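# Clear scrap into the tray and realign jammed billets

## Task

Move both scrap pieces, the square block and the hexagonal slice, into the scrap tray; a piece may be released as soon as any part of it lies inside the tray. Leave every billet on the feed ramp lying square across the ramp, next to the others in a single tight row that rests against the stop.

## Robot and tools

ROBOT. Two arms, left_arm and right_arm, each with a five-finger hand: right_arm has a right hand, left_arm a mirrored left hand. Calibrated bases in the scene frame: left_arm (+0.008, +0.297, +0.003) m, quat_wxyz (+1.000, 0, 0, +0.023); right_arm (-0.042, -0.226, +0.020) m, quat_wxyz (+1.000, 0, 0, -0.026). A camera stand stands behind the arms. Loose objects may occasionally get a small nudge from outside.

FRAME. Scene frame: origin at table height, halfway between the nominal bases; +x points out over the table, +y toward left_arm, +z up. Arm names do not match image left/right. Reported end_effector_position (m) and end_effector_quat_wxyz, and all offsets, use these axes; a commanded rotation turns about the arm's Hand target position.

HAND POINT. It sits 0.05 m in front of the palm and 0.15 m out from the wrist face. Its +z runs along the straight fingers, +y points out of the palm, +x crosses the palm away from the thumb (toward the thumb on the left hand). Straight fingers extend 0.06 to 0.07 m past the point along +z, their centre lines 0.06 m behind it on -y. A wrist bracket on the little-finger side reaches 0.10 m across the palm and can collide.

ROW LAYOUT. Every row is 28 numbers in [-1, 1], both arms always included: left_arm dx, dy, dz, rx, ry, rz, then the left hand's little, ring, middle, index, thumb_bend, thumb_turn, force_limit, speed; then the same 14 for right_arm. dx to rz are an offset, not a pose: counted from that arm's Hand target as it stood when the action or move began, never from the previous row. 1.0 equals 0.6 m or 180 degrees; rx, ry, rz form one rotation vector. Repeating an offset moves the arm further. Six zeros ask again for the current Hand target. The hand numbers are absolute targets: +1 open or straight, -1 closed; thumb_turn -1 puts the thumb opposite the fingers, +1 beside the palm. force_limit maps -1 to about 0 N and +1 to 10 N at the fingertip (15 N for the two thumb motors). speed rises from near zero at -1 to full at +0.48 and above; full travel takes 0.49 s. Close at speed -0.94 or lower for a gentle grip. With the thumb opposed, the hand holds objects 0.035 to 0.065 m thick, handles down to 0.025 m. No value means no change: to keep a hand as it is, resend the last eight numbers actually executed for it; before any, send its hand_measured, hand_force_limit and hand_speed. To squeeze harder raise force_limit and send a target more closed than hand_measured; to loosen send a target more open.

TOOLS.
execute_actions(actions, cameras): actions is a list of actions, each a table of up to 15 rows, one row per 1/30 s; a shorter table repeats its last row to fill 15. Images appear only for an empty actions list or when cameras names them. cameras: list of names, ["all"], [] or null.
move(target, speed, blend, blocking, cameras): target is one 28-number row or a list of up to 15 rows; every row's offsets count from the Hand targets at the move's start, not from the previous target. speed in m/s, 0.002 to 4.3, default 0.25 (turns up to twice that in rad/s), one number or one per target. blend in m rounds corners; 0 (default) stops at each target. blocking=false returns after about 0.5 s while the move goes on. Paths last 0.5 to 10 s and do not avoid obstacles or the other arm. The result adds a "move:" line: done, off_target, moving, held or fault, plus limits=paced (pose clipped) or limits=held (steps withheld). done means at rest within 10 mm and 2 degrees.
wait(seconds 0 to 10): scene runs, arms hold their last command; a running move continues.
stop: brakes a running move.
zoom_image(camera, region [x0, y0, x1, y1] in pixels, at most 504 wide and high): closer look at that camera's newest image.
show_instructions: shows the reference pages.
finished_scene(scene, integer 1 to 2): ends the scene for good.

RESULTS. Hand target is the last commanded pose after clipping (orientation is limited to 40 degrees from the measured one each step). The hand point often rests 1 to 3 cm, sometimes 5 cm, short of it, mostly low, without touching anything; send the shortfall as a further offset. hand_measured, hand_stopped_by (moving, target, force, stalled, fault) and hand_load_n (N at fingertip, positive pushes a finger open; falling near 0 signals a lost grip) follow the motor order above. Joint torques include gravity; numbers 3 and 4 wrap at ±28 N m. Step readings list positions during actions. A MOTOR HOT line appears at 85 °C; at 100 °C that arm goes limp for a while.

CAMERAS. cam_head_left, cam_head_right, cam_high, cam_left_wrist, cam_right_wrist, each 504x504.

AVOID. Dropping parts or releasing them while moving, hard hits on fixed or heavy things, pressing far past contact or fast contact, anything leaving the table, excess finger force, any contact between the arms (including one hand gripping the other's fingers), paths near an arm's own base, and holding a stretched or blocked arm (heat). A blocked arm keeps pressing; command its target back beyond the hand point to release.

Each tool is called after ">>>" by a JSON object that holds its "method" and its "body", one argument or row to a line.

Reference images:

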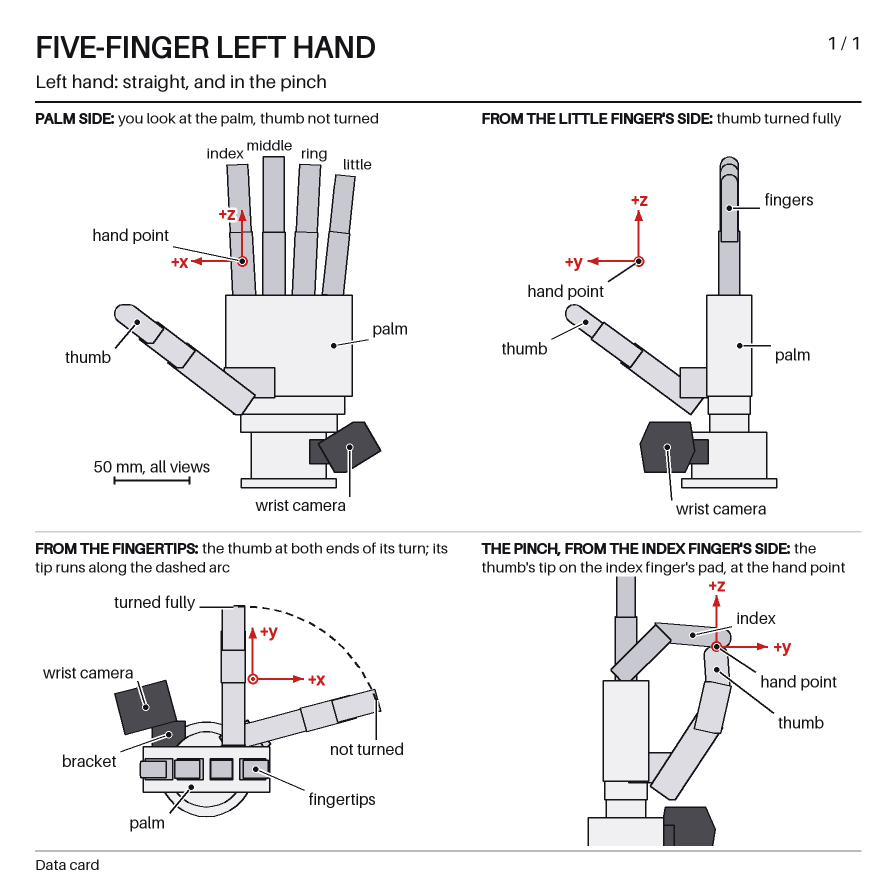

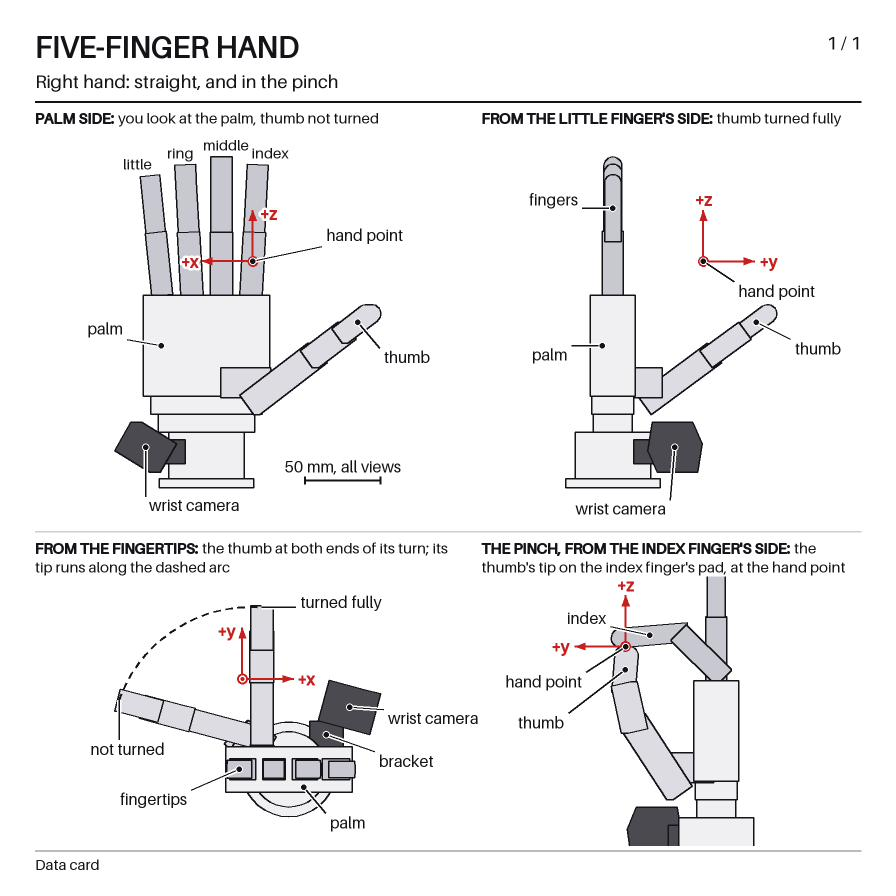

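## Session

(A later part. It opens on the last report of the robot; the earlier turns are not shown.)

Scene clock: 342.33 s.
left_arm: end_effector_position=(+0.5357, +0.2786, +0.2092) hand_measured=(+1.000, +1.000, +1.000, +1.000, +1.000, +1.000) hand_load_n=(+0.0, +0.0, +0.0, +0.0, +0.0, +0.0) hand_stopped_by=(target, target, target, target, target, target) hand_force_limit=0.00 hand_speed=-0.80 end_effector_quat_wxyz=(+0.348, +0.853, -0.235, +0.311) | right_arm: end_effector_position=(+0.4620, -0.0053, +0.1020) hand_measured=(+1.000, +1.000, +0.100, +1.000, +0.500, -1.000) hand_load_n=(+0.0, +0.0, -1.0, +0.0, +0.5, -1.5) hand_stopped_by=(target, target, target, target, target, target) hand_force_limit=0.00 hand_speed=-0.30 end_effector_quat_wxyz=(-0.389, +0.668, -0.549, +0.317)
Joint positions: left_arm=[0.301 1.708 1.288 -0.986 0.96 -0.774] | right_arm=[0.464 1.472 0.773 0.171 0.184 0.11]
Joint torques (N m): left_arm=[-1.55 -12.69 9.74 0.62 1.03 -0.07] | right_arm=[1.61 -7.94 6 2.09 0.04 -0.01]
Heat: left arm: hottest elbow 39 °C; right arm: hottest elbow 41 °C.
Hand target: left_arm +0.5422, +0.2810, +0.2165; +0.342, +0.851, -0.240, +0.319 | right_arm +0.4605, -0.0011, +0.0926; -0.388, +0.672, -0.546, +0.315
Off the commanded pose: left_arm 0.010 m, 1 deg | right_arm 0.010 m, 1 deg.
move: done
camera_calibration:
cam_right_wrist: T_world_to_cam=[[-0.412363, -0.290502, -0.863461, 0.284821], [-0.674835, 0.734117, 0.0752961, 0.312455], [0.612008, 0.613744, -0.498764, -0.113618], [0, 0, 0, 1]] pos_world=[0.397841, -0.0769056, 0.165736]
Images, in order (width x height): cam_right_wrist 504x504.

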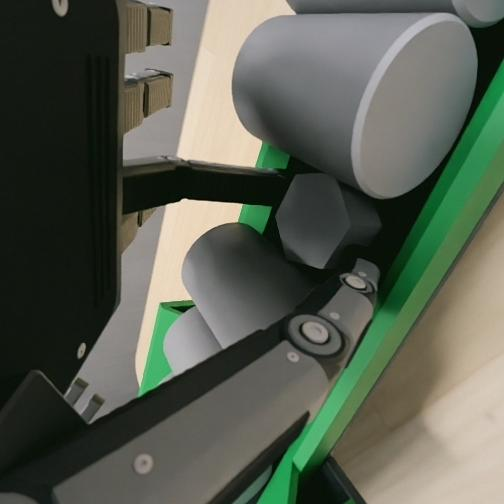

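>>> {"method": "move", "body": {
  "target": [0,0,0,0,0,0,1,1,1,1,1,1,0,-0.8,0,0,0.011,0,0,0,1,1,0.1,1,0.5,-1,0,-0.3],
  "speed": 0.06,
  "cameras": []
}}

>>> {"method": "move", "body": {
  "target": [0,0,0,0,0,0,1,1,1,1,1,1,0,-0.8,0,0,0,0,0,0,1,1,-0.3,1,0.5,-1,-0.4,-0.9],
  "speed": 0.06,
  "cameras": ["cam_right_wrist"]
}}

>>> {"method": "zoom_image", "body": {
  "camera": "cam_right_wrist",
  "region": [150, 100, 504, 404]
}}

Scene clock: 353.67 s.
left_arm: end_effector_position=(+0.5357, +0.2786, +0.2092) hand_measured=(+1.000, +1.000, +1.000, +1.000, +1.000, +1.000) hand_load_n=(+0.0, +0.0, +0.0, +0.0, +0.0, +0.0) hand_stopped_by=(target, target, target, target, target, target) hand_force_limit=0.00 hand_speed=-0.80 end_effector_quat_wxyz=(+0.348, +0.853, -0.235, +0.311) | right_arm: end_effector_position=(+0.4620, -0.0053, +0.1020) hand_measured=(+1.000, +1.000, +0.100, +1.000, +0.500, -1.000) hand_load_n=(+0.0, +0.0, -1.0, +0.0, +0.5, -1.5) hand_stopped_by=(target, target, target, target, target, target) hand_force_limit=0.00 hand_speed=-0.30 end_effector_quat_wxyz=(-0.389, +0.669, -0.549, +0.317)
Joint positions: left_arm=[0.301 1.708 1.288 -0.986 0.96 -0.774] | right_arm=[0.464 1.472 0.773 0.171 0.184 0.109]
Joint torques (N m): left_arm=[-1.08 -11.81 9.88 0.55 1.01 -0.05] | right_arm=[1.61 -8.94 6.57 1.4 0.05 -0.01]
Heat: left arm: hottest elbow 39 °C; right arm: hottest elbow 41 °C.
Hand target: left_arm +0.5422, +0.2810, +0.2165; +0.342, +0.851, -0.240, +0.319 | right_arm +0.4605, -0.0011, +0.0992; -0.388, +0.672, -0.546, +0.315
Off the commanded pose: left_arm 0.010 m, 1 deg | right_arm 0.005 m, 1 deg.
move: done
No camera images: "cameras" was empty.

Scene clock: 354.30 s.
left_arm: end_effector_position=(+0.5357, +0.2786, +0.2092) hand_measured=(+1.000, +1.000, +1.000, +1.000, +1.000, +1.000) hand_load_n=(+0.0, +0.0, +0.0, +0.0, +0.0, +0.0) hand_stopped_by=(target, target, target, target, target, target) hand_force_limit=0.00 hand_speed=-0.80 end_effector_quat_wxyz=(+0.348, +0.853, -0.235, +0.311) | right_arm: end_effector_position=(+0.4621, -0.0054, +0.1020) hand_measured=(+1.000, +1.000, +0.000, +1.000, +0.500, -1.000) hand_load_n=(+0.0, +0.0, +4.5, +0.0, +2.5, -0.5) hand_stopped_by=(target, target, force, target, target, target) hand_force_limit=-0.40 hand_speed=-0.90 end_effector_quat_wxyz=(-0.389, +0.669, -0.549, +0.317)
Joint positions: left_arm=[0.301 1.708 1.288 -0.986 0.96 -0.774] | right_arm=[0.464 1.472 0.773 0.171 0.184 0.109]
Joint torques (N m): left_arm=[-0.97 -12.34 9.65 0.57 0.97 -0.05] | right_arm=[1.67 -9 6.56 1.39 0.04 -0.02]
Heat: left arm: hottest elbow 39 °C; right arm: hottest elbow 41 °C.
Hand target: left_arm +0.5422, +0.2810, +0.2165; +0.342, +0.851, -0.240, +0.319 | right_arm +0.4605, -0.0012, +0.0992; -0.388, +0.672, -0.546, +0.315
Off the commanded pose: left_arm 0.010 m, 1 deg | right_arm 0.005 m, 1 deg.
move: done
camera_calibration:
cam_right_wrist: T_world_to_cam=[[-0.412228, -0.290876, -0.8634, 0.284727], [-0.674758, 0.734239, 0.0747995, 0.312517], [0.612185, 0.61342, -0.498945, -0.113684], [0, 0, 0, 1]] pos_world=[0.397841, -0.076906, 0.165735]
Images, in order (width x height): cam_right_wrist 504x504.

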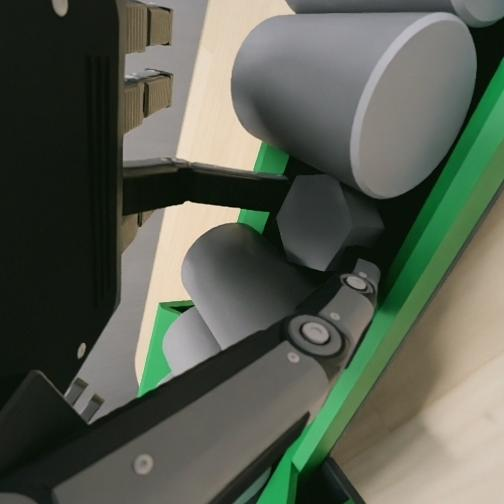

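Scaled by 1.424 from the camera's 504x504 image, which has a finer 720x720 frame.

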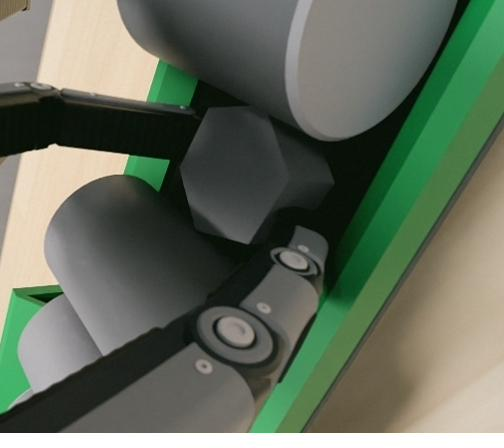

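>>> {"method": "move", "body": {
  "target": [
    [0,0,0,0,0,0,1,1,1,1,1,1,0,-0.8,0,0,0,0,0,0,1,1,-0.35,1,0.5,-1,0.1,-0.9],
    [0,0,0,0,0,0,1,1,1,1,1,1,0,-0.8,0,0,0.13,0,0,0,1,1,-0.35,1,0.5,-1,0.1,-0.9]
  ],
  "speed": 0.06,
  "cameras": ["cam_right_wrist","cam_high"]
}}

Scene clock: 363.00 s.
left_arm: end_effector_position=(+0.5357, +0.2786, +0.2092) hand_measured=(+1.000, +1.000, +1.000, +1.000, +1.000, +1.000) hand_load_n=(+0.0, +0.0, +0.0, +0.0, +0.0, +0.0) hand_stopped_by=(target, target, target, target, target, target) hand_force_limit=0.00 hand_speed=-0.80 end_effector_quat_wxyz=(+0.348, +0.853, -0.235, +0.311) | right_arm: end_effector_position=(+0.4379, -0.0157, +0.1319) hand_measured=(+1.000, +1.000, -0.008, +1.000, +0.500, -1.000) hand_load_n=(+0.0, +0.0, +2.5, +0.0, +3.0, -0.5) hand_stopped_by=(target, target, force, target, target, target) hand_force_limit=0.10 hand_speed=-0.90 end_effector_quat_wxyz=(-0.354, +0.688, -0.558, +0.299)
Joint positions: left_arm=[0.301 1.708 1.288 -0.986 0.96 -0.774] | right_arm=[0.464 1.362 0.813 -0.069 0.183 0.109]
Joint torques (N m): left_arm=[-1.08 -12.57 9.7 0.44 1.02 -0.02] | right_arm=[1.61 -10.23 11.95 1.2 0.08 -0.01]
Heat: left arm: hottest elbow 39 °C; right arm: hottest elbow 41 °C.
Hand target: left_arm +0.5422, +0.2810, +0.2165; +0.342, +0.851, -0.240, +0.319 | right_arm +0.4605, -0.0011, +0.1772; -0.388, +0.672, -0.546, +0.315
Off the commanded pose: left_arm 0.010 m, 1 deg | right_arm 0.053 m, 5 deg.
move: off_target (right_arm)
camera_calibration:
cam_right_wrist: T_world_to_cam=[[-0.480847, -0.32088, -0.815979, 0.32096], [-0.668109, 0.736762, 0.10398, 0.294917], [0.567818, 0.595161, -0.568653, -0.0493408], [0, 0, 0, 1]] pos_world=[0.379386, -0.084928, 0.203174]
Images, in order (width x height): cam_high 504x504, cam_right_wrist 504x504.

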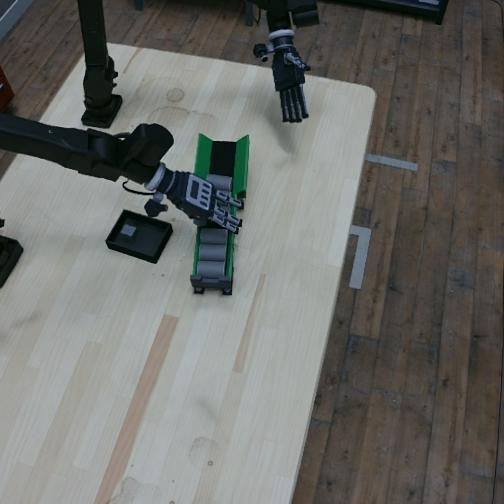

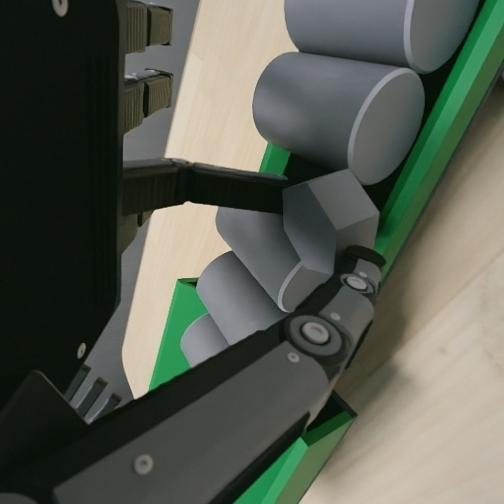

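>>> {"method": "zoom_image", "body": {
  "camera": "cam_right_wrist",
  "region": [200, 120, 450, 370]
}}

>>> {"method": "zoom_image", "body": {
  "camera": "cam_high",
  "region": [130, 120, 290, 300]
}}

Scaled by 2.016 from the camera's 504x504 image, which has a finer 720x720 frame.

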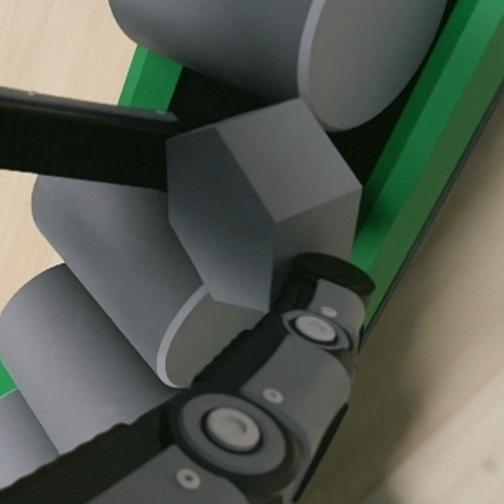

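Scaled by 2.800 from the camera's 504x504 image, which has a finer 720x720 frame.

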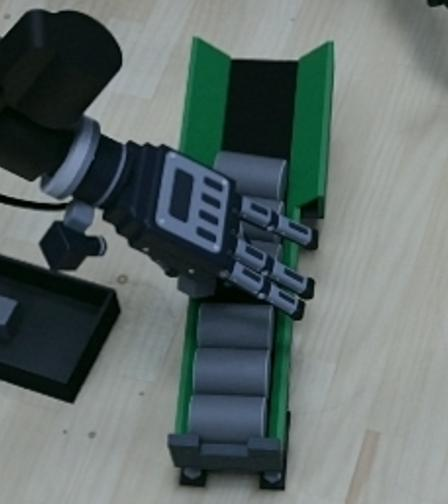

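>>> {"method": "move", "body": {
  "target": [0,0,0,0,0,0,1,1,1,1,1,1,0,-0.8,0,0,0.05,0,0,0,1,1,-0.35,1,0.5,-1,0.1,-0.9],
  "speed": 0.06,
  "cameras": ["cam_right_wrist","cam_high"]
}}

>>> {"method": "zoom_image", "body": {
  "camera": "cam_right_wrist",
  "region": [200, 120, 450, 370]
}}

Scene clock: 382.50 s.
left_arm: end_effector_position=(+0.5357, +0.2786, +0.2092) hand_measured=(+1.000, +1.000, +1.000, +1.000, +1.000, +1.000) hand_load_n=(+0.0, +0.0, +0.0, +0.0, +0.0, +0.0) hand_stopped_by=(target, target, target, target, target, target) hand_force_limit=0.00 hand_speed=-0.80 end_effector_quat_wxyz=(+0.348, +0.853, -0.235, +0.311) | right_arm: end_effector_position=(+0.4429, -0.0135, +0.1642) hand_measured=(+1.000, +1.000, -0.008, +1.000, +0.500, -1.000) hand_load_n=(+0.0, +0.0, +3.0, +0.0, +3.0, +0.5) hand_stopped_by=(target, target, force, target, target, target) hand_force_limit=0.10 hand_speed=-0.90 end_effector_quat_wxyz=(-0.358, +0.686, -0.557, +0.301)
Joint positions: left_arm=[0.301 1.708 1.288 -0.986 0.96 -0.774] | right_arm=[0.464 1.327 0.871 -0.153 0.183 0.109]
Joint torques (N m): left_arm=[-0.79 -11.75 9.98 0.64 1.08 -0.07] | right_arm=[1.61 -10.17 11.9 1.1 0.08 -0.01]
Heat: left arm: hottest elbow 39 °C; right arm: hottest elbow 42 °C.
Hand target: left_arm +0.5422, +0.2810, +0.2165; +0.342, +0.851, -0.240, +0.319 | right_arm +0.4605, -0.0011, +0.2072; -0.388, +0.672, -0.546, +0.315
Off the commanded pose: left_arm 0.010 m, 1 deg | right_arm 0.048 m, 4 deg.
move: off_target (right_arm)
camera_calibration:
cam_right_wrist: T_world_to_cam=[[-0.474299, -0.317969, -0.820936, 0.34838], [-0.668934, 0.736393, 0.101256, 0.294097], [0.572335, 0.597178, -0.561971, -0.0381312], [0, 0, 0, 1]] pos_world=[0.383791, -0.0830254, 0.23479]
Images, in order (width x height): cam_high 504x504, cam_right_wrist 504x504.

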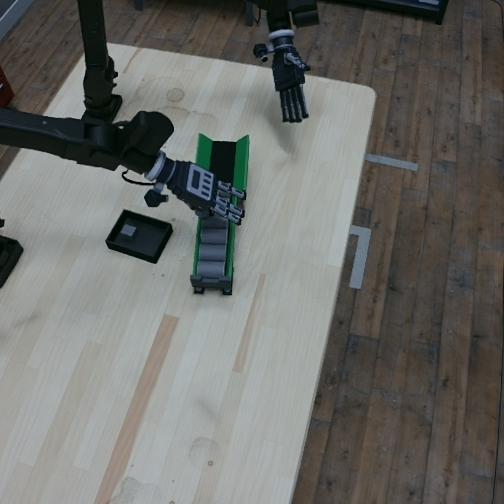

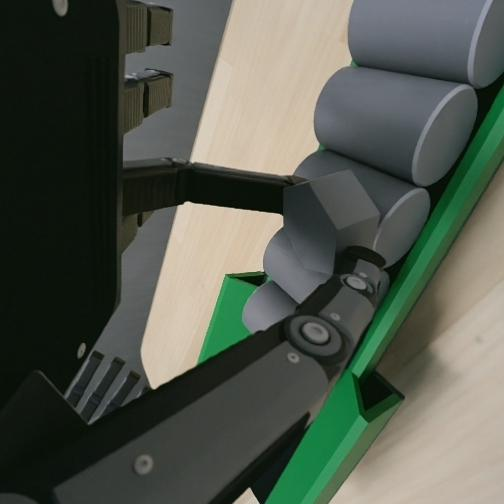

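Scaled by 2.016 from the camera's 504x504 image, which has a finer 720x720 frame.

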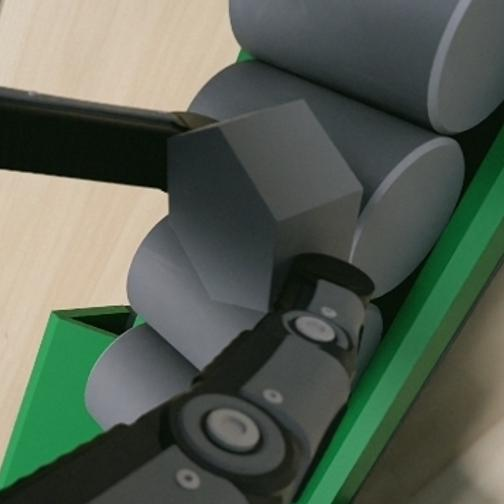

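>>> {"method": "move", "body": {
  "target": [
    [0,0,0,0,0,0,1,1,1,1,1,1,0,-0.8,0,0,0.035,0,0,0,1,1,-0.35,1,0.5,-1,0.1,-0.9],
    [0,0,0,0,0,0,1,1,1,1,1,1,0,-0.8,-0.176,-0.0565,0.03,0,0,0,1,1,-0.35,1,0.5,-1,0.1,-0.9]
  ],
  "speed": 0.12,
  "blend": [0.01,0],
  "cameras": ["cam_right_wrist","cam_high","cam_head_left"]
}}

>>> {"method": "zoom_image", "body": {
  "camera": "cam_high",
  "region": [90, 120, 270, 300]
}}

Scene clock: 410.27 s.
left_arm: end_effector_position=(+0.5357, +0.2786, +0.2092) hand_measured=(+1.000, +1.000, +1.000, +1.000, +1.000, +1.000) hand_load_n=(+0.0, +0.0, +0.0, +0.0, +0.0, +0.0) hand_stopped_by=(target, target, target, target, target, target) hand_force_limit=0.00 hand_speed=-0.80 end_effector_quat_wxyz=(+0.348, +0.853, -0.235, +0.311) | right_arm: end_effector_position=(+0.3578, -0.0387, +0.2205) hand_measured=(+1.000, +1.000, -0.008, +1.000, +0.500, -1.000) hand_load_n=(+0.0, +0.0, +3.0, +0.0, +3.0, +0.5) hand_stopped_by=(target, target, force, target, target, target) hand_force_limit=0.10 hand_speed=-0.90 end_effector_quat_wxyz=(-0.384, +0.674, -0.547, +0.316)
Joint positions: left_arm=[0.301 1.708 1.288 -0.986 0.96 -0.774] | right_arm=[0.501 0.982 0.734 -0.296 0.213 0.12]
Joint torques (N m): left_arm=[-0.79 -12.69 9.83 0.55 1.02 -0.12] | right_arm=[1.85 -5.13 8.06 1.18 0.23 0.07]
Heat: left arm: hottest elbow 39 °C; right arm: hottest elbow 47 °C.
Hand target: left_arm +0.5422, +0.2810, +0.2165; +0.342, +0.851, -0.240, +0.319 | right_arm +0.3549, -0.0351, +0.2251; -0.388, +0.672, -0.546, +0.315
Off the commanded pose: left_arm 0.010 m, 1 deg | right_arm 0.007 m, 1 deg.
move: done
camera_calibration:
cam_right_wrist: T_world_to_cam=[[-0.4187, -0.303114, -0.856044, 0.334623], [-0.678938, 0.730517, 0.0734098, 0.259484], [0.603103, 0.611938, -0.511663, 0.035753], [0, 0, 0, 1]] pos_world=[0.294717, -0.110007, 0.285697]
Images, in order (width x height): cam_head_left 504x504, cam_high 504x504, cam_right_wrist 504x504.

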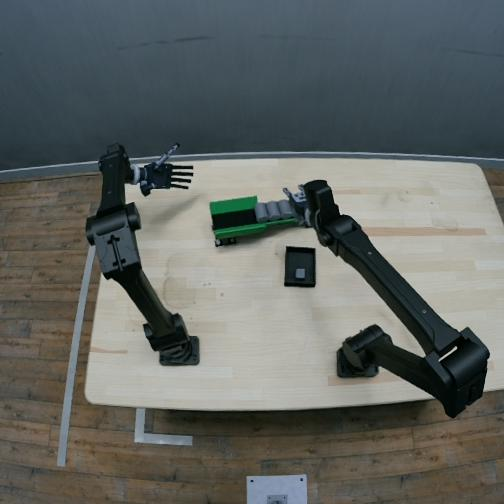

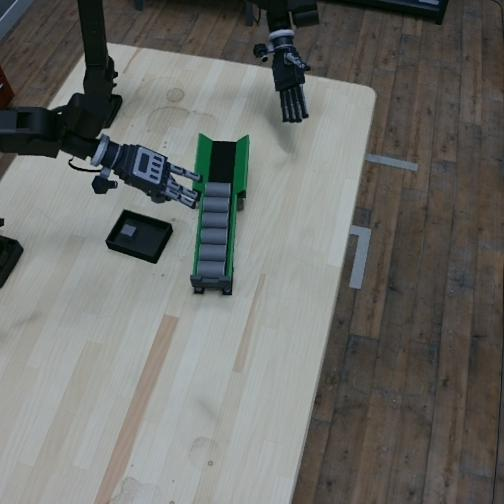

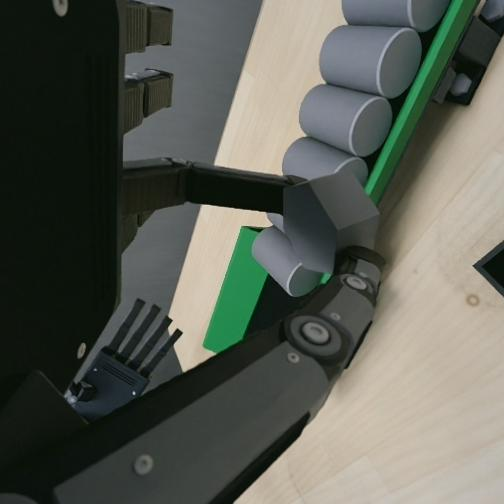

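Scaled by 2.800 from the camera's 504x504 image, which has a finer 720x720 frame.

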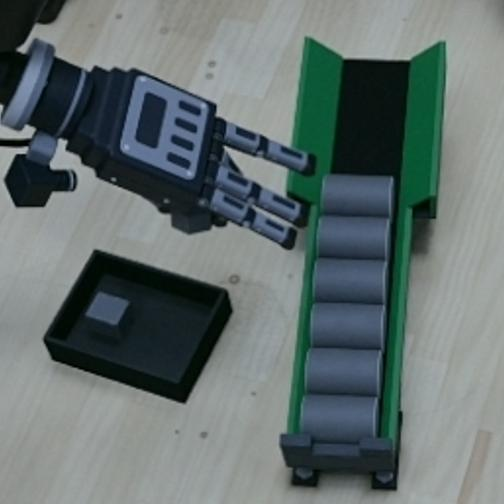

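>>> {"method": "move", "body": {
  "target": [0,0,0,0,0,0,1,1,1,1,1,1,0,-0.8,-0.045,0,-0.19,0,0,0,1,1,-0.35,1,0.5,-1,0.1,-0.9],
  "speed": 0.12,
  "cameras": ["cam_right_wrist","cam_high","cam_head_left"]
}}

>>> {"method": "zoom_image", "body": {
  "camera": "cam_high",
  "region": [70, 120, 250, 300]
}}

>>> {"method": "zoom_image", "body": {
  "camera": "cam_head_left",
  "region": [240, 160, 380, 300]
}}

Scene clock: 435.43 s.
left_arm: end_effector_position=(+0.5357, +0.2786, +0.2092) hand_measured=(+1.000, +1.000, +1.000, +1.000, +1.000, +1.000) hand_load_n=(+0.0, +0.0, +0.0, +0.0, +0.0, +0.0) hand_stopped_by=(target, target, target, target, target, target) hand_force_limit=0.00 hand_speed=-0.80 end_effector_quat_wxyz=(+0.348, +0.853, -0.235, +0.311) | right_arm: end_effector_position=(+0.3238, -0.0418, +0.1036) hand_measured=(+1.000, +1.000, -0.008, +1.000, +0.500, -1.000) hand_load_n=(+0.0, +0.0, +3.0, +0.0, +3.0, +0.5) hand_stopped_by=(target, target, force, target, target, target) hand_force_limit=0.10 hand_speed=-0.90 end_effector_quat_wxyz=(-0.374, +0.680, -0.549, +0.312)
Joint positions: left_arm=[0.301 1.708 1.288 -0.986 0.96 -0.774] | right_arm=[0.544 1.062 0.46 0.029 0.25 0.144]
Joint torques (N m): left_arm=[-0.21 -11.22 9.65 0.66 1.03 -0.01] | right_arm=[1.85 -4.13 7.1 2.29 0.26 0.08]
Motor temperatures (°C): left_arm=[30 36 39 28 28 27] | right_arm=[29 38 45 28 26 27]
Heat: left arm: hottest elbow 39 °C; right arm: hottest elbow 45 °C.
Hand target: left_arm +0.5422, +0.2810, +0.2165; +0.342, +0.851, -0.240, +0.319 | right_arm +0.3280, -0.0349, +0.1113; -0.389, +0.672, -0.546, +0.315
Off the commanded pose: left_arm 0.010 m, 1 deg | right_arm 0.011 m, 2 deg.
move: off_target (right_arm)
camera_calibration:
cam_right_wrist: T_world_to_cam=[[-0.437007, -0.312681, -0.843359, 0.223564], [-0.677513, 0.731148, 0.0799924, 0.246094], [0.591608, 0.606344, -0.531362, 0.00393539], [0, 0, 0, 1]] pos_world=[0.262103, -0.112414, 0.17095]
Images, in order (width x height): cam_head_left 504x504, cam_high 504x504, cam_right_wrist 504x504.

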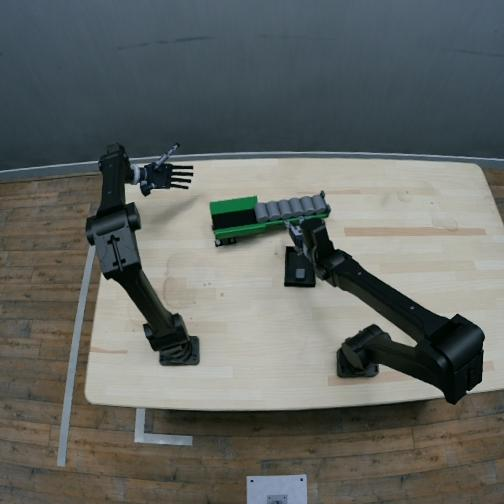

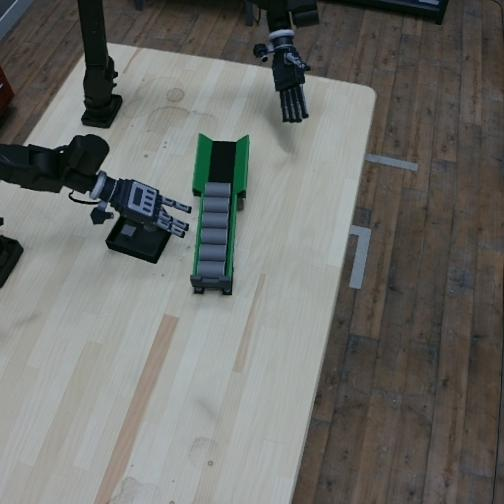

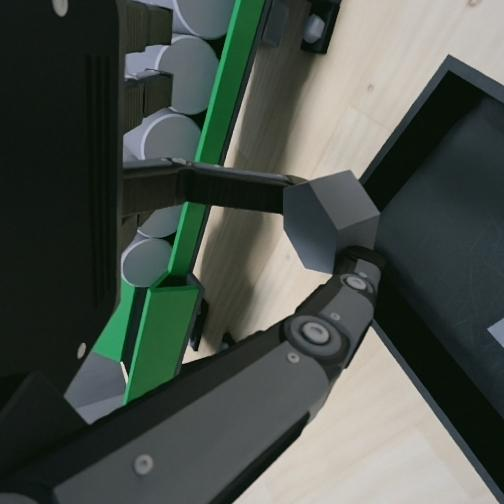

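Scaled by 2.800 from the camera's 504x504 image, which has a finer 720x720 frame.

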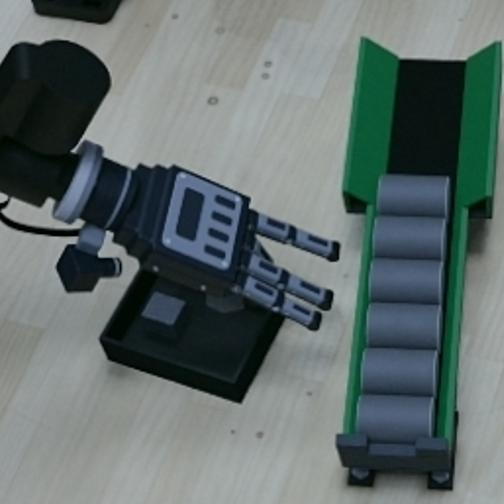

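Scaled by 3.600 from the camera's 504x504 image, which has a finer 720x720 frame.

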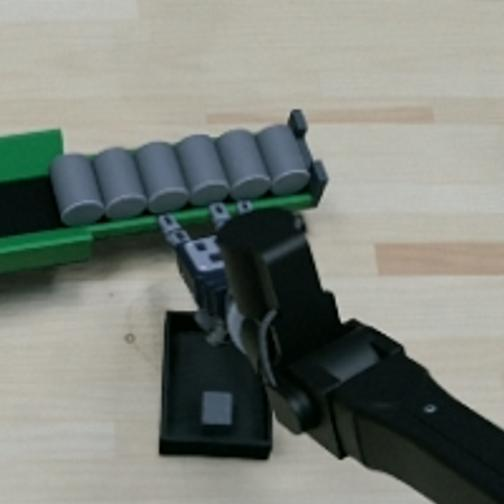

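>>> {"method": "move", "body": {
  "target": [0,0,0,0,0,0,1,1,1,1,1,1,0,-0.8,0,0,-0.08,0,0,0,1,1,-0.35,1,0.5,-1,0.1,-0.9],
  "speed": 0.08,
  "cameras": ["cam_right_wrist","cam_high"]
}}

>>> {"method": "zoom_image", "body": {
  "camera": "cam_high",
  "region": [70, 120, 250, 300]
}}

Scene clock: 456.03 s.
left_arm: end_effector_position=(+0.5357, +0.2786, +0.2092) hand_measured=(+1.000, +1.000, +1.000, +1.000, +1.000, +1.000) hand_load_n=(+0.0, +0.0, +0.0, +0.0, +0.0, +0.0) hand_stopped_by=(target, target, target, target, target, target) hand_force_limit=0.00 hand_speed=-0.80 end_effector_quat_wxyz=(+0.348, +0.853, -0.235, +0.311) | right_arm: end_effector_position=(+0.3301, -0.0387, +0.0688) hand_measured=(+1.000, +1.000, -0.008, +1.000, +0.502, -1.000) hand_load_n=(+0.5, +0.0, +0.5, -0.5, +4.5, +1.0) hand_stopped_by=(target, target, force, target, target, target) hand_force_limit=0.10 hand_speed=-0.90 end_effector_quat_wxyz=(-0.387, +0.671, -0.546, +0.318)
Joint positions: left_arm=[0.301 1.708 1.288 -0.986 0.96 -0.774] | right_arm=[0.545 1.186 0.398 0.249 0.253 0.144]
Joint torques (N m): left_arm=[-1.08 -11.75 9.66 0.53 0.97 -0.05] | right_arm=[1.85 -3.43 5.56 2.1 0.18 0.07]
Heat: left arm: hottest elbow 40 °C; right arm: hottest elbow 43 °C.
Hand target: left_arm +0.5422, +0.2810, +0.2165; +0.342, +0.851, -0.240, +0.319 | right_arm +0.3280, -0.0350, +0.0632; -0.389, +0.672, -0.546, +0.315
Off the commanded pose: left_arm 0.010 m, 1 deg | right_arm 0.007 m, 0 deg.
move: done
camera_calibration:
cam_right_wrist: T_world_to_cam=[[-0.411359, -0.298694, -0.861142, 0.19127], [-0.678533, 0.731178, 0.070513, 0.251905], [0.608586, 0.61332, -0.50345, -0.0274739], [0, 0, 0, 1]] pos_world=[0.266327, -0.110205, 0.133117]
Images, in order (width x height): cam_high 504x504, cam_right_wrist 504x504.

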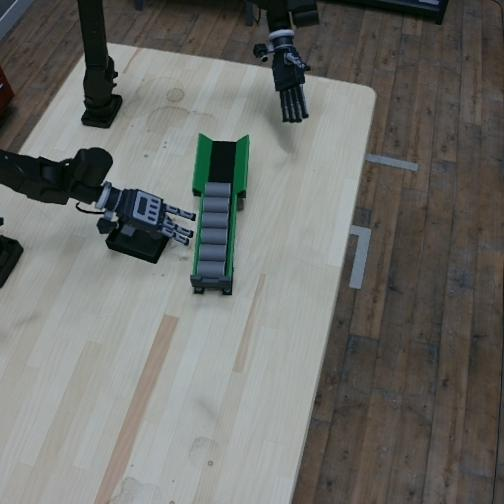

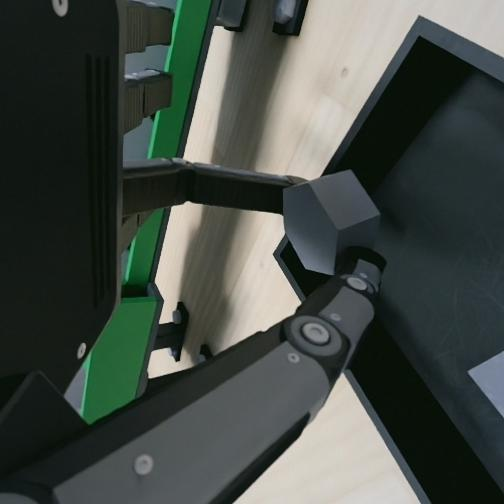

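Scaled by 2.800 from the camera's 504x504 image, which has a finer 720x720 frame.

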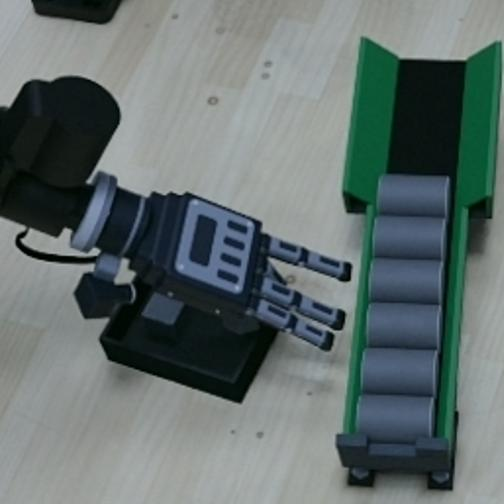

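>>> {"method": "move", "body": {
  "target": [
    [0,0,0,0,0,0,1,1,1,1,1,1,0,-0.8,-0.005,0,0.04,0,0,0,1,1,-0.35,1,0.5,-1,0.1,-0.9],
    [0,0,0,0,0,0,1,1,1,1,1,1,0,-0.8,-0.005,0,0.04,0,0,0,0.5,0.5,-0.35,0.5,0.5,-1,0.1,-0.5],
    [0,0,0,0,0,0,1,1,1,1,1,1,0,-0.8,-0.01,0,-0.045,0,0,0,0.5,0.5,-0.35,0.5,0.5,-1,0.1,-0.5]
  ],
  "speed": 0.08,
  "cameras": ["cam_right_wrist","cam_high","cam_head_left"]
}}

>>> {"method": "zoom_image", "body": {
  "camera": "cam_high",
  "region": [70, 120, 250, 300]
}}

Scene clock: 478.00 s.
left_arm: end_effector_position=(+0.5357, +0.2786, +0.2092) hand_measured=(+1.000, +1.000, +1.000, +1.000, +1.000, +1.000) hand_load_n=(+0.0, +0.0, +0.5, +0.0, +0.0, +0.0) hand_stopped_by=(target, target, target, target, target, target) hand_force_limit=0.00 hand_speed=-0.80 end_effector_quat_wxyz=(+0.348, +0.853, -0.235, +0.311) | right_arm: end_effector_position=(+0.3347, -0.0339, +0.0664) hand_measured=(+0.500, +0.500, -0.008, +0.500, +0.502, -1.000) hand_load_n=(+0.0, +0.0, -2.5, +0.0, +7.0, +2.0) hand_stopped_by=(target, target, force, target, target, target) hand_force_limit=0.10 hand_speed=-0.50 end_effector_quat_wxyz=(-0.413, +0.655, -0.540, +0.331)
Joint positions: left_arm=[0.301 1.708 1.288 -0.986 0.96 -0.774] | right_arm=[0.556 1.227 0.364 0.388 0.266 0.149]
Joint torques (N m): left_arm=[-1.32 -11.63 9.66 0.57 0.97 -0.04] | right_arm=[1.79 -1.03 4.3 1.36 0.02 0.08]
Heat: left arm: hottest elbow 40 °C; right arm: hottest elbow 42 °C.
Hand target: left_arm +0.5422, +0.2810, +0.2165; +0.342, +0.851, -0.240, +0.319 | right_arm +0.3219, -0.0351, +0.0362; -0.388, +0.672, -0.546, +0.315
Off the commanded pose: left_arm 0.010 m, 1 deg | right_arm 0.033 m, 4 deg.
move: off_target (right_arm); target 2's new numbers were sent with right_arm's hand 0.019 m and 2 deg from that target
camera_calibration:
cam_right_wrist: T_world_to_cam=[[-0.359973, -0.271704, -0.892522, 0.17828], [-0.679593, 0.731792, 0.0513202, 0.253329], [0.639197, 0.625026, -0.448074, -0.0479202], [0, 0, 0, 1]] pos_world=[0.266967, -0.106993, 0.124646]
Images, in order (width x height): cam_head_left 504x504, cam_high 504x504, cam_right_wrist 504x504.

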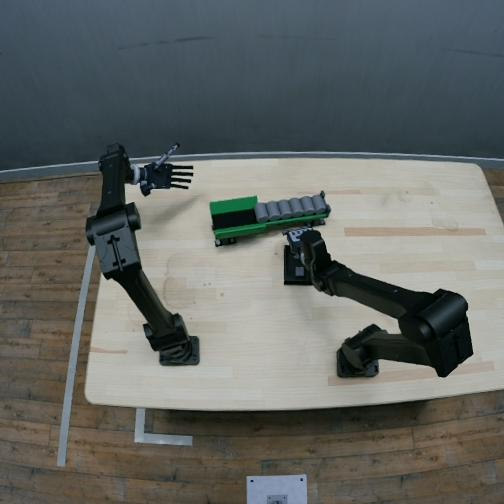

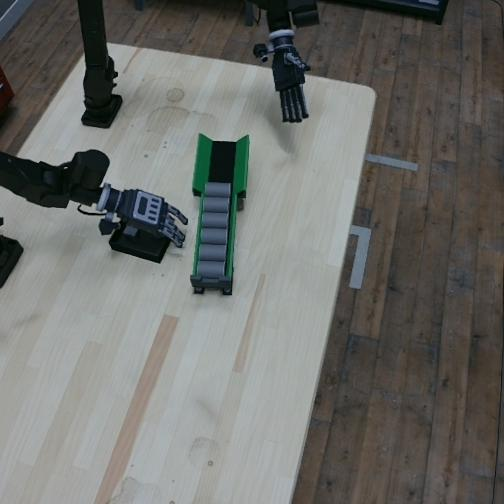

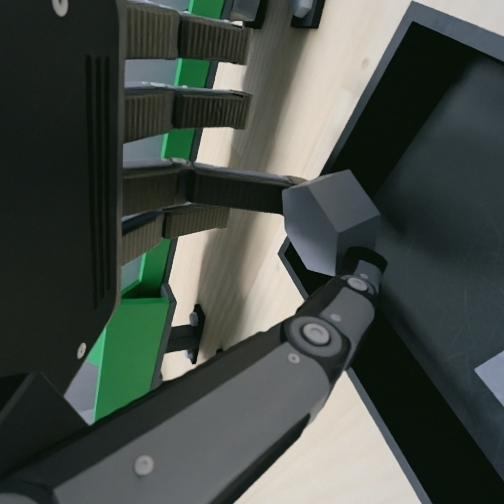

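Scaled by 2.800 from the camera's 504x504 image, which has a finer 720x720 frame.

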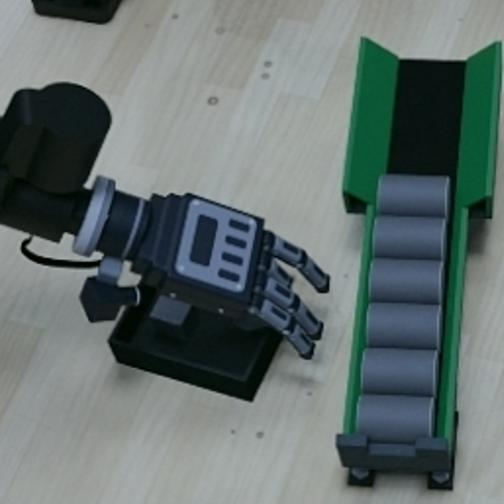

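>>> {"method": "move", "body": {
  "target": [
    [0,0,0,0,0,0,1,1,1,1,1,1,0,-0.8,-0.01,0,0.11,0,0,0,0.5,0.5,-0.35,0.5,0.5,-1,0.1,-0.5],
    [0,0,0,0,0,0,1,1,1,1,1,1,0,-0.8,-0.025,0,0.10,0,0,0,0.5,0.5,-0.35,0.5,0.5,-1,0.1,-0.5]
  ],
  "speed": 0.08,
  "cameras": ["cam_right_wrist","cam_high"]
}}

>>> {"method": "zoom_image", "body": {
  "camera": "cam_right_wrist",
  "region": [204, 100, 504, 400]
}}

Scene clock: 494.47 s.
left_arm: end_effector_position=(+0.5357, +0.2786, +0.2092) hand_measured=(+1.000, +1.000, +1.000, +1.000, +1.000, +1.000) hand_load_n=(+0.0, +0.0, +0.0, +0.0, +0.0, +0.0) hand_stopped_by=(target, target, target, target, target, target) hand_force_limit=0.00 hand_speed=-0.80 end_effector_quat_wxyz=(+0.348, +0.853, -0.235, +0.311) | right_arm: end_effector_position=(+0.2928, -0.0472, +0.0710) hand_measured=(+0.500, +0.500, -0.008, +0.500, +0.500, -1.000) hand_load_n=(+0.0, +0.0, +2.5, +0.0, +3.0, +0.5) hand_stopped_by=(target, target, force, target, target, target) hand_force_limit=0.10 hand_speed=-0.50 end_effector_quat_wxyz=(-0.362, +0.687, -0.550, +0.307)
Joint positions: left_arm=[0.301 1.708 1.288 -0.986 0.96 -0.774] | right_arm=[0.585 1.048 0.364 0.076 0.284 0.164]
Joint torques (N m): left_arm=[-0.5 -11.69 9.63 0.51 0.95 -0.08] | right_arm=[1.79 -4.6 9.09 1.58 0.28 0.09]
Heat: left arm: hottest elbow 40 °C; right arm: hottest elbow 41 °C.
Hand target: left_arm +0.5422, +0.2810, +0.2165; +0.342, +0.851, -0.240, +0.319 | right_arm +0.3069, -0.0350, +0.0962; -0.388, +0.672, -0.546, +0.315
Off the commanded pose: left_arm 0.010 m, 1 deg | right_arm 0.031 m, 4 deg.
move: off_target (right_arm)
camera_calibration:
cam_right_wrist: T_world_to_cam=[[-0.456347, -0.326599, -0.827696, 0.184734], [-0.676844, 0.731245, 0.0846345, 0.231127], [0.577607, 0.598844, -0.554758, 0.0136037], [0, 0, 0, 1]] pos_world=[0.232882, -0.116823, 0.140889]
Images, in order (width x height): cam_high 504x504, cam_right_wrist 504x504.

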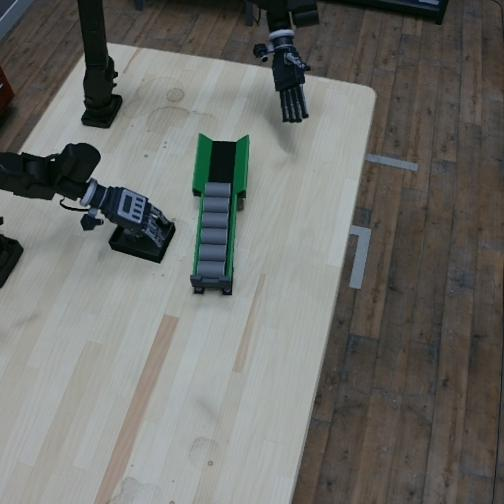

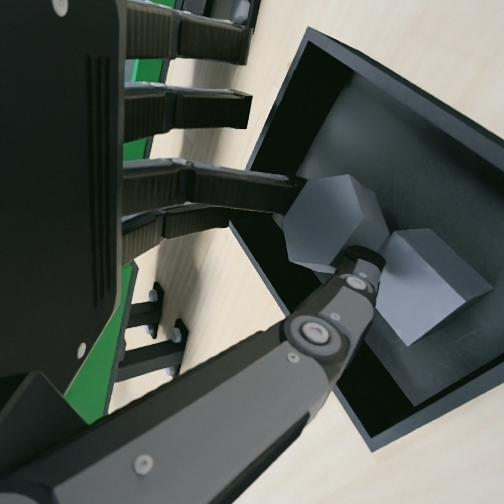

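Scaled by 1.680 from the camera's 504x504 image, which has a finer 720x720 frame.

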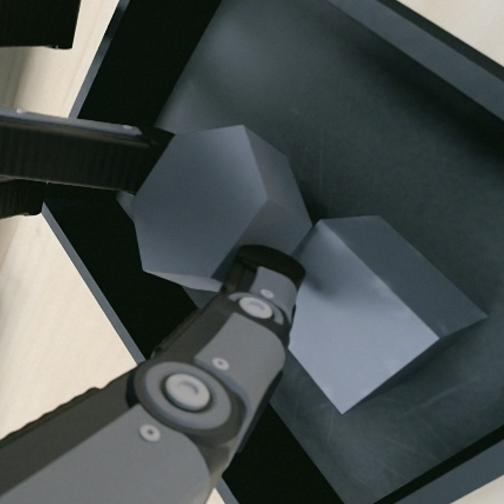

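>>> {"method": "move", "body": {
  "target": [
    [0,0,0,0,0,0,1,1,1,1,1,1,0,-0.8,0.02,0,0.02,0,0,0,0.5,0.5,-0.35,0.5,0.5,-1,0.1,-0.5]
  ],
  "speed": 0.05,
  "cameras": ["cam_right_wrist"]
}}

Scene clock: 501.30 s.
left_arm: end_effector_position=(+0.5357, +0.2786, +0.2092) hand_measured=(+1.000, +1.000, +1.000, +1.000, +1.000, +1.000) hand_load_n=(+0.0, +0.0, +0.0, +0.0, +0.0, +0.0) hand_stopped_by=(target, target, target, target, target, target) hand_force_limit=0.00 hand_speed=-0.80 end_effector_quat_wxyz=(+0.348, +0.853, -0.235, +0.311) | right_arm: end_effector_position=(+0.2962, -0.0448, +0.0766) hand_measured=(+0.500, +0.500, -0.008, +0.500, +0.500, -1.000) hand_load_n=(+0.0, +0.0, +3.0, +0.0, +3.0, +0.5) hand_stopped_by=(target, target, force, target, target, target) hand_force_limit=0.10 hand_speed=-0.50 end_effector_quat_wxyz=(-0.364, +0.687, -0.550, +0.304)
Joint positions: left_arm=[0.301 1.708 1.288 -0.986 0.96 -0.774] | right_arm=[0.58 1.047 0.382 0.056 0.273 0.165]
Joint torques (N m): left_arm=[-0.44 -12.63 9.83 0.49 1.01 -0.05] | right_arm=[0.32 -4.42 10.85 1.09 0.01 -0.04]
Heat: left arm: hottest elbow 40 °C; right arm: hottest elbow 42 °C.
Hand target: left_arm +0.5422, +0.2810, +0.2165; +0.342, +0.851, -0.240, +0.319 | right_arm +0.3190, -0.0350, +0.1083; -0.389, +0.672, -0.546, +0.315
Off the commanded pose: left_arm 0.010 m, 1 deg | right_arm 0.040 m, 4 deg.
move: off_target (right_arm)
camera_calibration:
cam_right_wrist: T_world_to_cam=[[-0.457959, -0.323944, -0.827849, 0.192332], [-0.679429, 0.728082, 0.0909499, 0.231371], [0.573279, 0.604116, -0.553529, 0.0146726], [0, 0, 0, 1]] pos_world=[0.236869, -0.115016, 0.146301]
Images, in order (width x height): cam_right_wrist 504x504.

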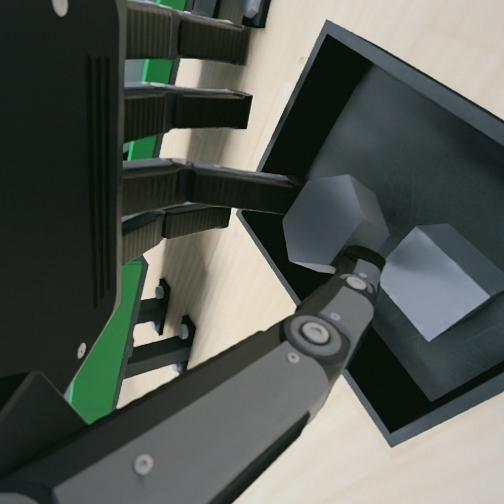

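>>> {"method": "move", "body": {
  "target": [
    [0,0,0,0,0,0,1,1,1,1,1,1,0,-0.8,-0.012,0,-0.068,0,0,0,0.5,0.5,-0.35,0.5,0.5,-1,0.1,-0.5]
  ],
  "speed": 0.05,
  "cameras": ["cam_right_wrist"]
}}

Scene clock: 509.03 s.
left_arm: end_effector_position=(+0.5357, +0.2786, +0.2092) hand_measured=(+1.000, +1.000, +1.000, +1.000, +1.000, +1.000) hand_load_n=(+0.0, +0.0, +0.0, +0.0, +0.0, +0.0) hand_stopped_by=(target, target, target, target, target, target) hand_force_limit=0.00 hand_speed=-0.80 end_effector_quat_wxyz=(+0.348, +0.853, -0.235, +0.311) | right_arm: end_effector_position=(+0.3078, -0.0388, +0.0625) hand_measured=(+0.500, +0.500, -0.008, +0.500, +0.500, -1.000) hand_load_n=(+0.0, +0.0, +3.0, +0.0, +3.0, +0.5) hand_stopped_by=(target, target, force, target, target, target) hand_force_limit=0.10 hand_speed=-0.50 end_effector_quat_wxyz=(-0.378, +0.679, -0.548, +0.311)
Joint positions: left_arm=[0.301 1.708 1.288 -0.986 0.96 -0.774] | right_arm=[0.58 1.138 0.364 0.202 0.276 0.165]
Joint torques (N m): left_arm=[-1.03 -11.52 9.78 0.76 0.99 -0.1] | right_arm=[1.38 -3.84 6.13 2.28 0.27 0.03]
Heat: left arm: hottest elbow 40 °C; right arm: hottest elbow 42 °C.
Hand target: left_arm +0.5422, +0.2810, +0.2165; +0.342, +0.851, -0.240, +0.319 | right_arm +0.3117, -0.0351, +0.0674; -0.388, +0.672, -0.546, +0.315
Off the commanded pose: left_arm 0.010 m, 1 deg | right_arm 0.007 m, 2 deg.
move: done
camera_calibration:
cam_right_wrist: T_world_to_cam=[[-0.432071, -0.308992, -0.847253, 0.181695], [-0.68016, 0.728558, 0.081155, 0.237058], [0.592197, 0.611332, -0.524953, -0.0107317], [0, 0, 0, 1]] pos_world=[0.246098, -0.110007, 0.12907]
Images, in order (width x height): cam_right_wrist 504x504.

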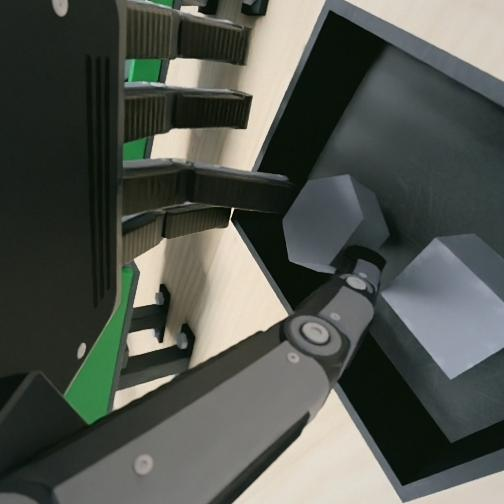

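>>> {"method": "move", "body": {
  "target": [
    [0,0,0,0,0,0,1,1,1,1,1,1,0,-0.8,0,0,-0.033,0,0,0,0.5,0.5,-0.35,0.5,0.5,-1,0.1,-0.5]
  ],
  "speed": 0.05,
  "cameras": ["cam_right_wrist"]
}}

Scene clock: 518.20 s.
left_arm: end_effector_position=(+0.5357, +0.2786, +0.2092) hand_measured=(+1.000, +1.000, +1.000, +1.000, +1.000, +1.000) hand_load_n=(+0.0, +0.0, +0.0, +0.0, +0.0, +0.0) hand_stopped_by=(target, target, target, target, target, target) hand_force_limit=0.00 hand_speed=-0.80 end_effector_quat_wxyz=(+0.348, +0.853, -0.235, +0.311) | right_arm: end_effector_position=(+0.3134, -0.0358, +0.0504) hand_measured=(+0.500, +0.500, -0.008, +0.500, +0.500, -1.000) hand_load_n=(+0.0, +0.0, +3.0, +1.5, +3.0, +0.5) hand_stopped_by=(target, target, force, target, target, target) hand_force_limit=0.10 hand_speed=-0.50 end_effector_quat_wxyz=(-0.387, +0.673, -0.546, +0.315)
Joint positions: left_arm=[0.301 1.708 1.288 -0.986 0.96 -0.774] | right_arm=[0.58 1.208 0.347 0.311 0.278 0.165]
Joint torques (N m): left_arm=[-0.5 -12.04 9.69 0.72 1.05 -0.06] | right_arm=[1.44 -3.84 5.09 2 0.21 0.02]
Heat: left arm: hottest elbow 40 °C; right arm: hottest elbow 42 °C.
Hand target: left_arm +0.5422, +0.2810, +0.2165; +0.342, +0.851, -0.240, +0.319 | right_arm +0.3117, -0.0351, +0.0475; -0.388, +0.672, -0.546, +0.315
Off the commanded pose: left_arm 0.010 m, 1 deg | right_arm 0.003 m, 0 deg.
move: done
camera_calibration:
cam_right_wrist: T_world_to_cam=[[-0.415829, -0.298601, -0.859025, 0.170632], [-0.680441, 0.728848, 0.0760299, 0.239944], [0.603396, 0.616131, -0.506256, -0.0265046], [0, 0, 0, 1]] pos_world=[0.250214, -0.107602, 0.114916]
Images, in order (width x height): cam_right_wrist 504x504.

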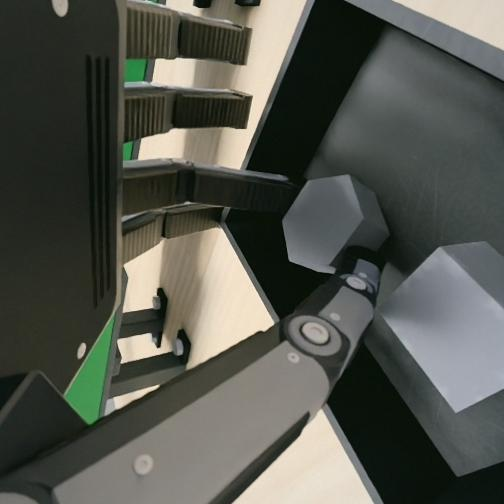

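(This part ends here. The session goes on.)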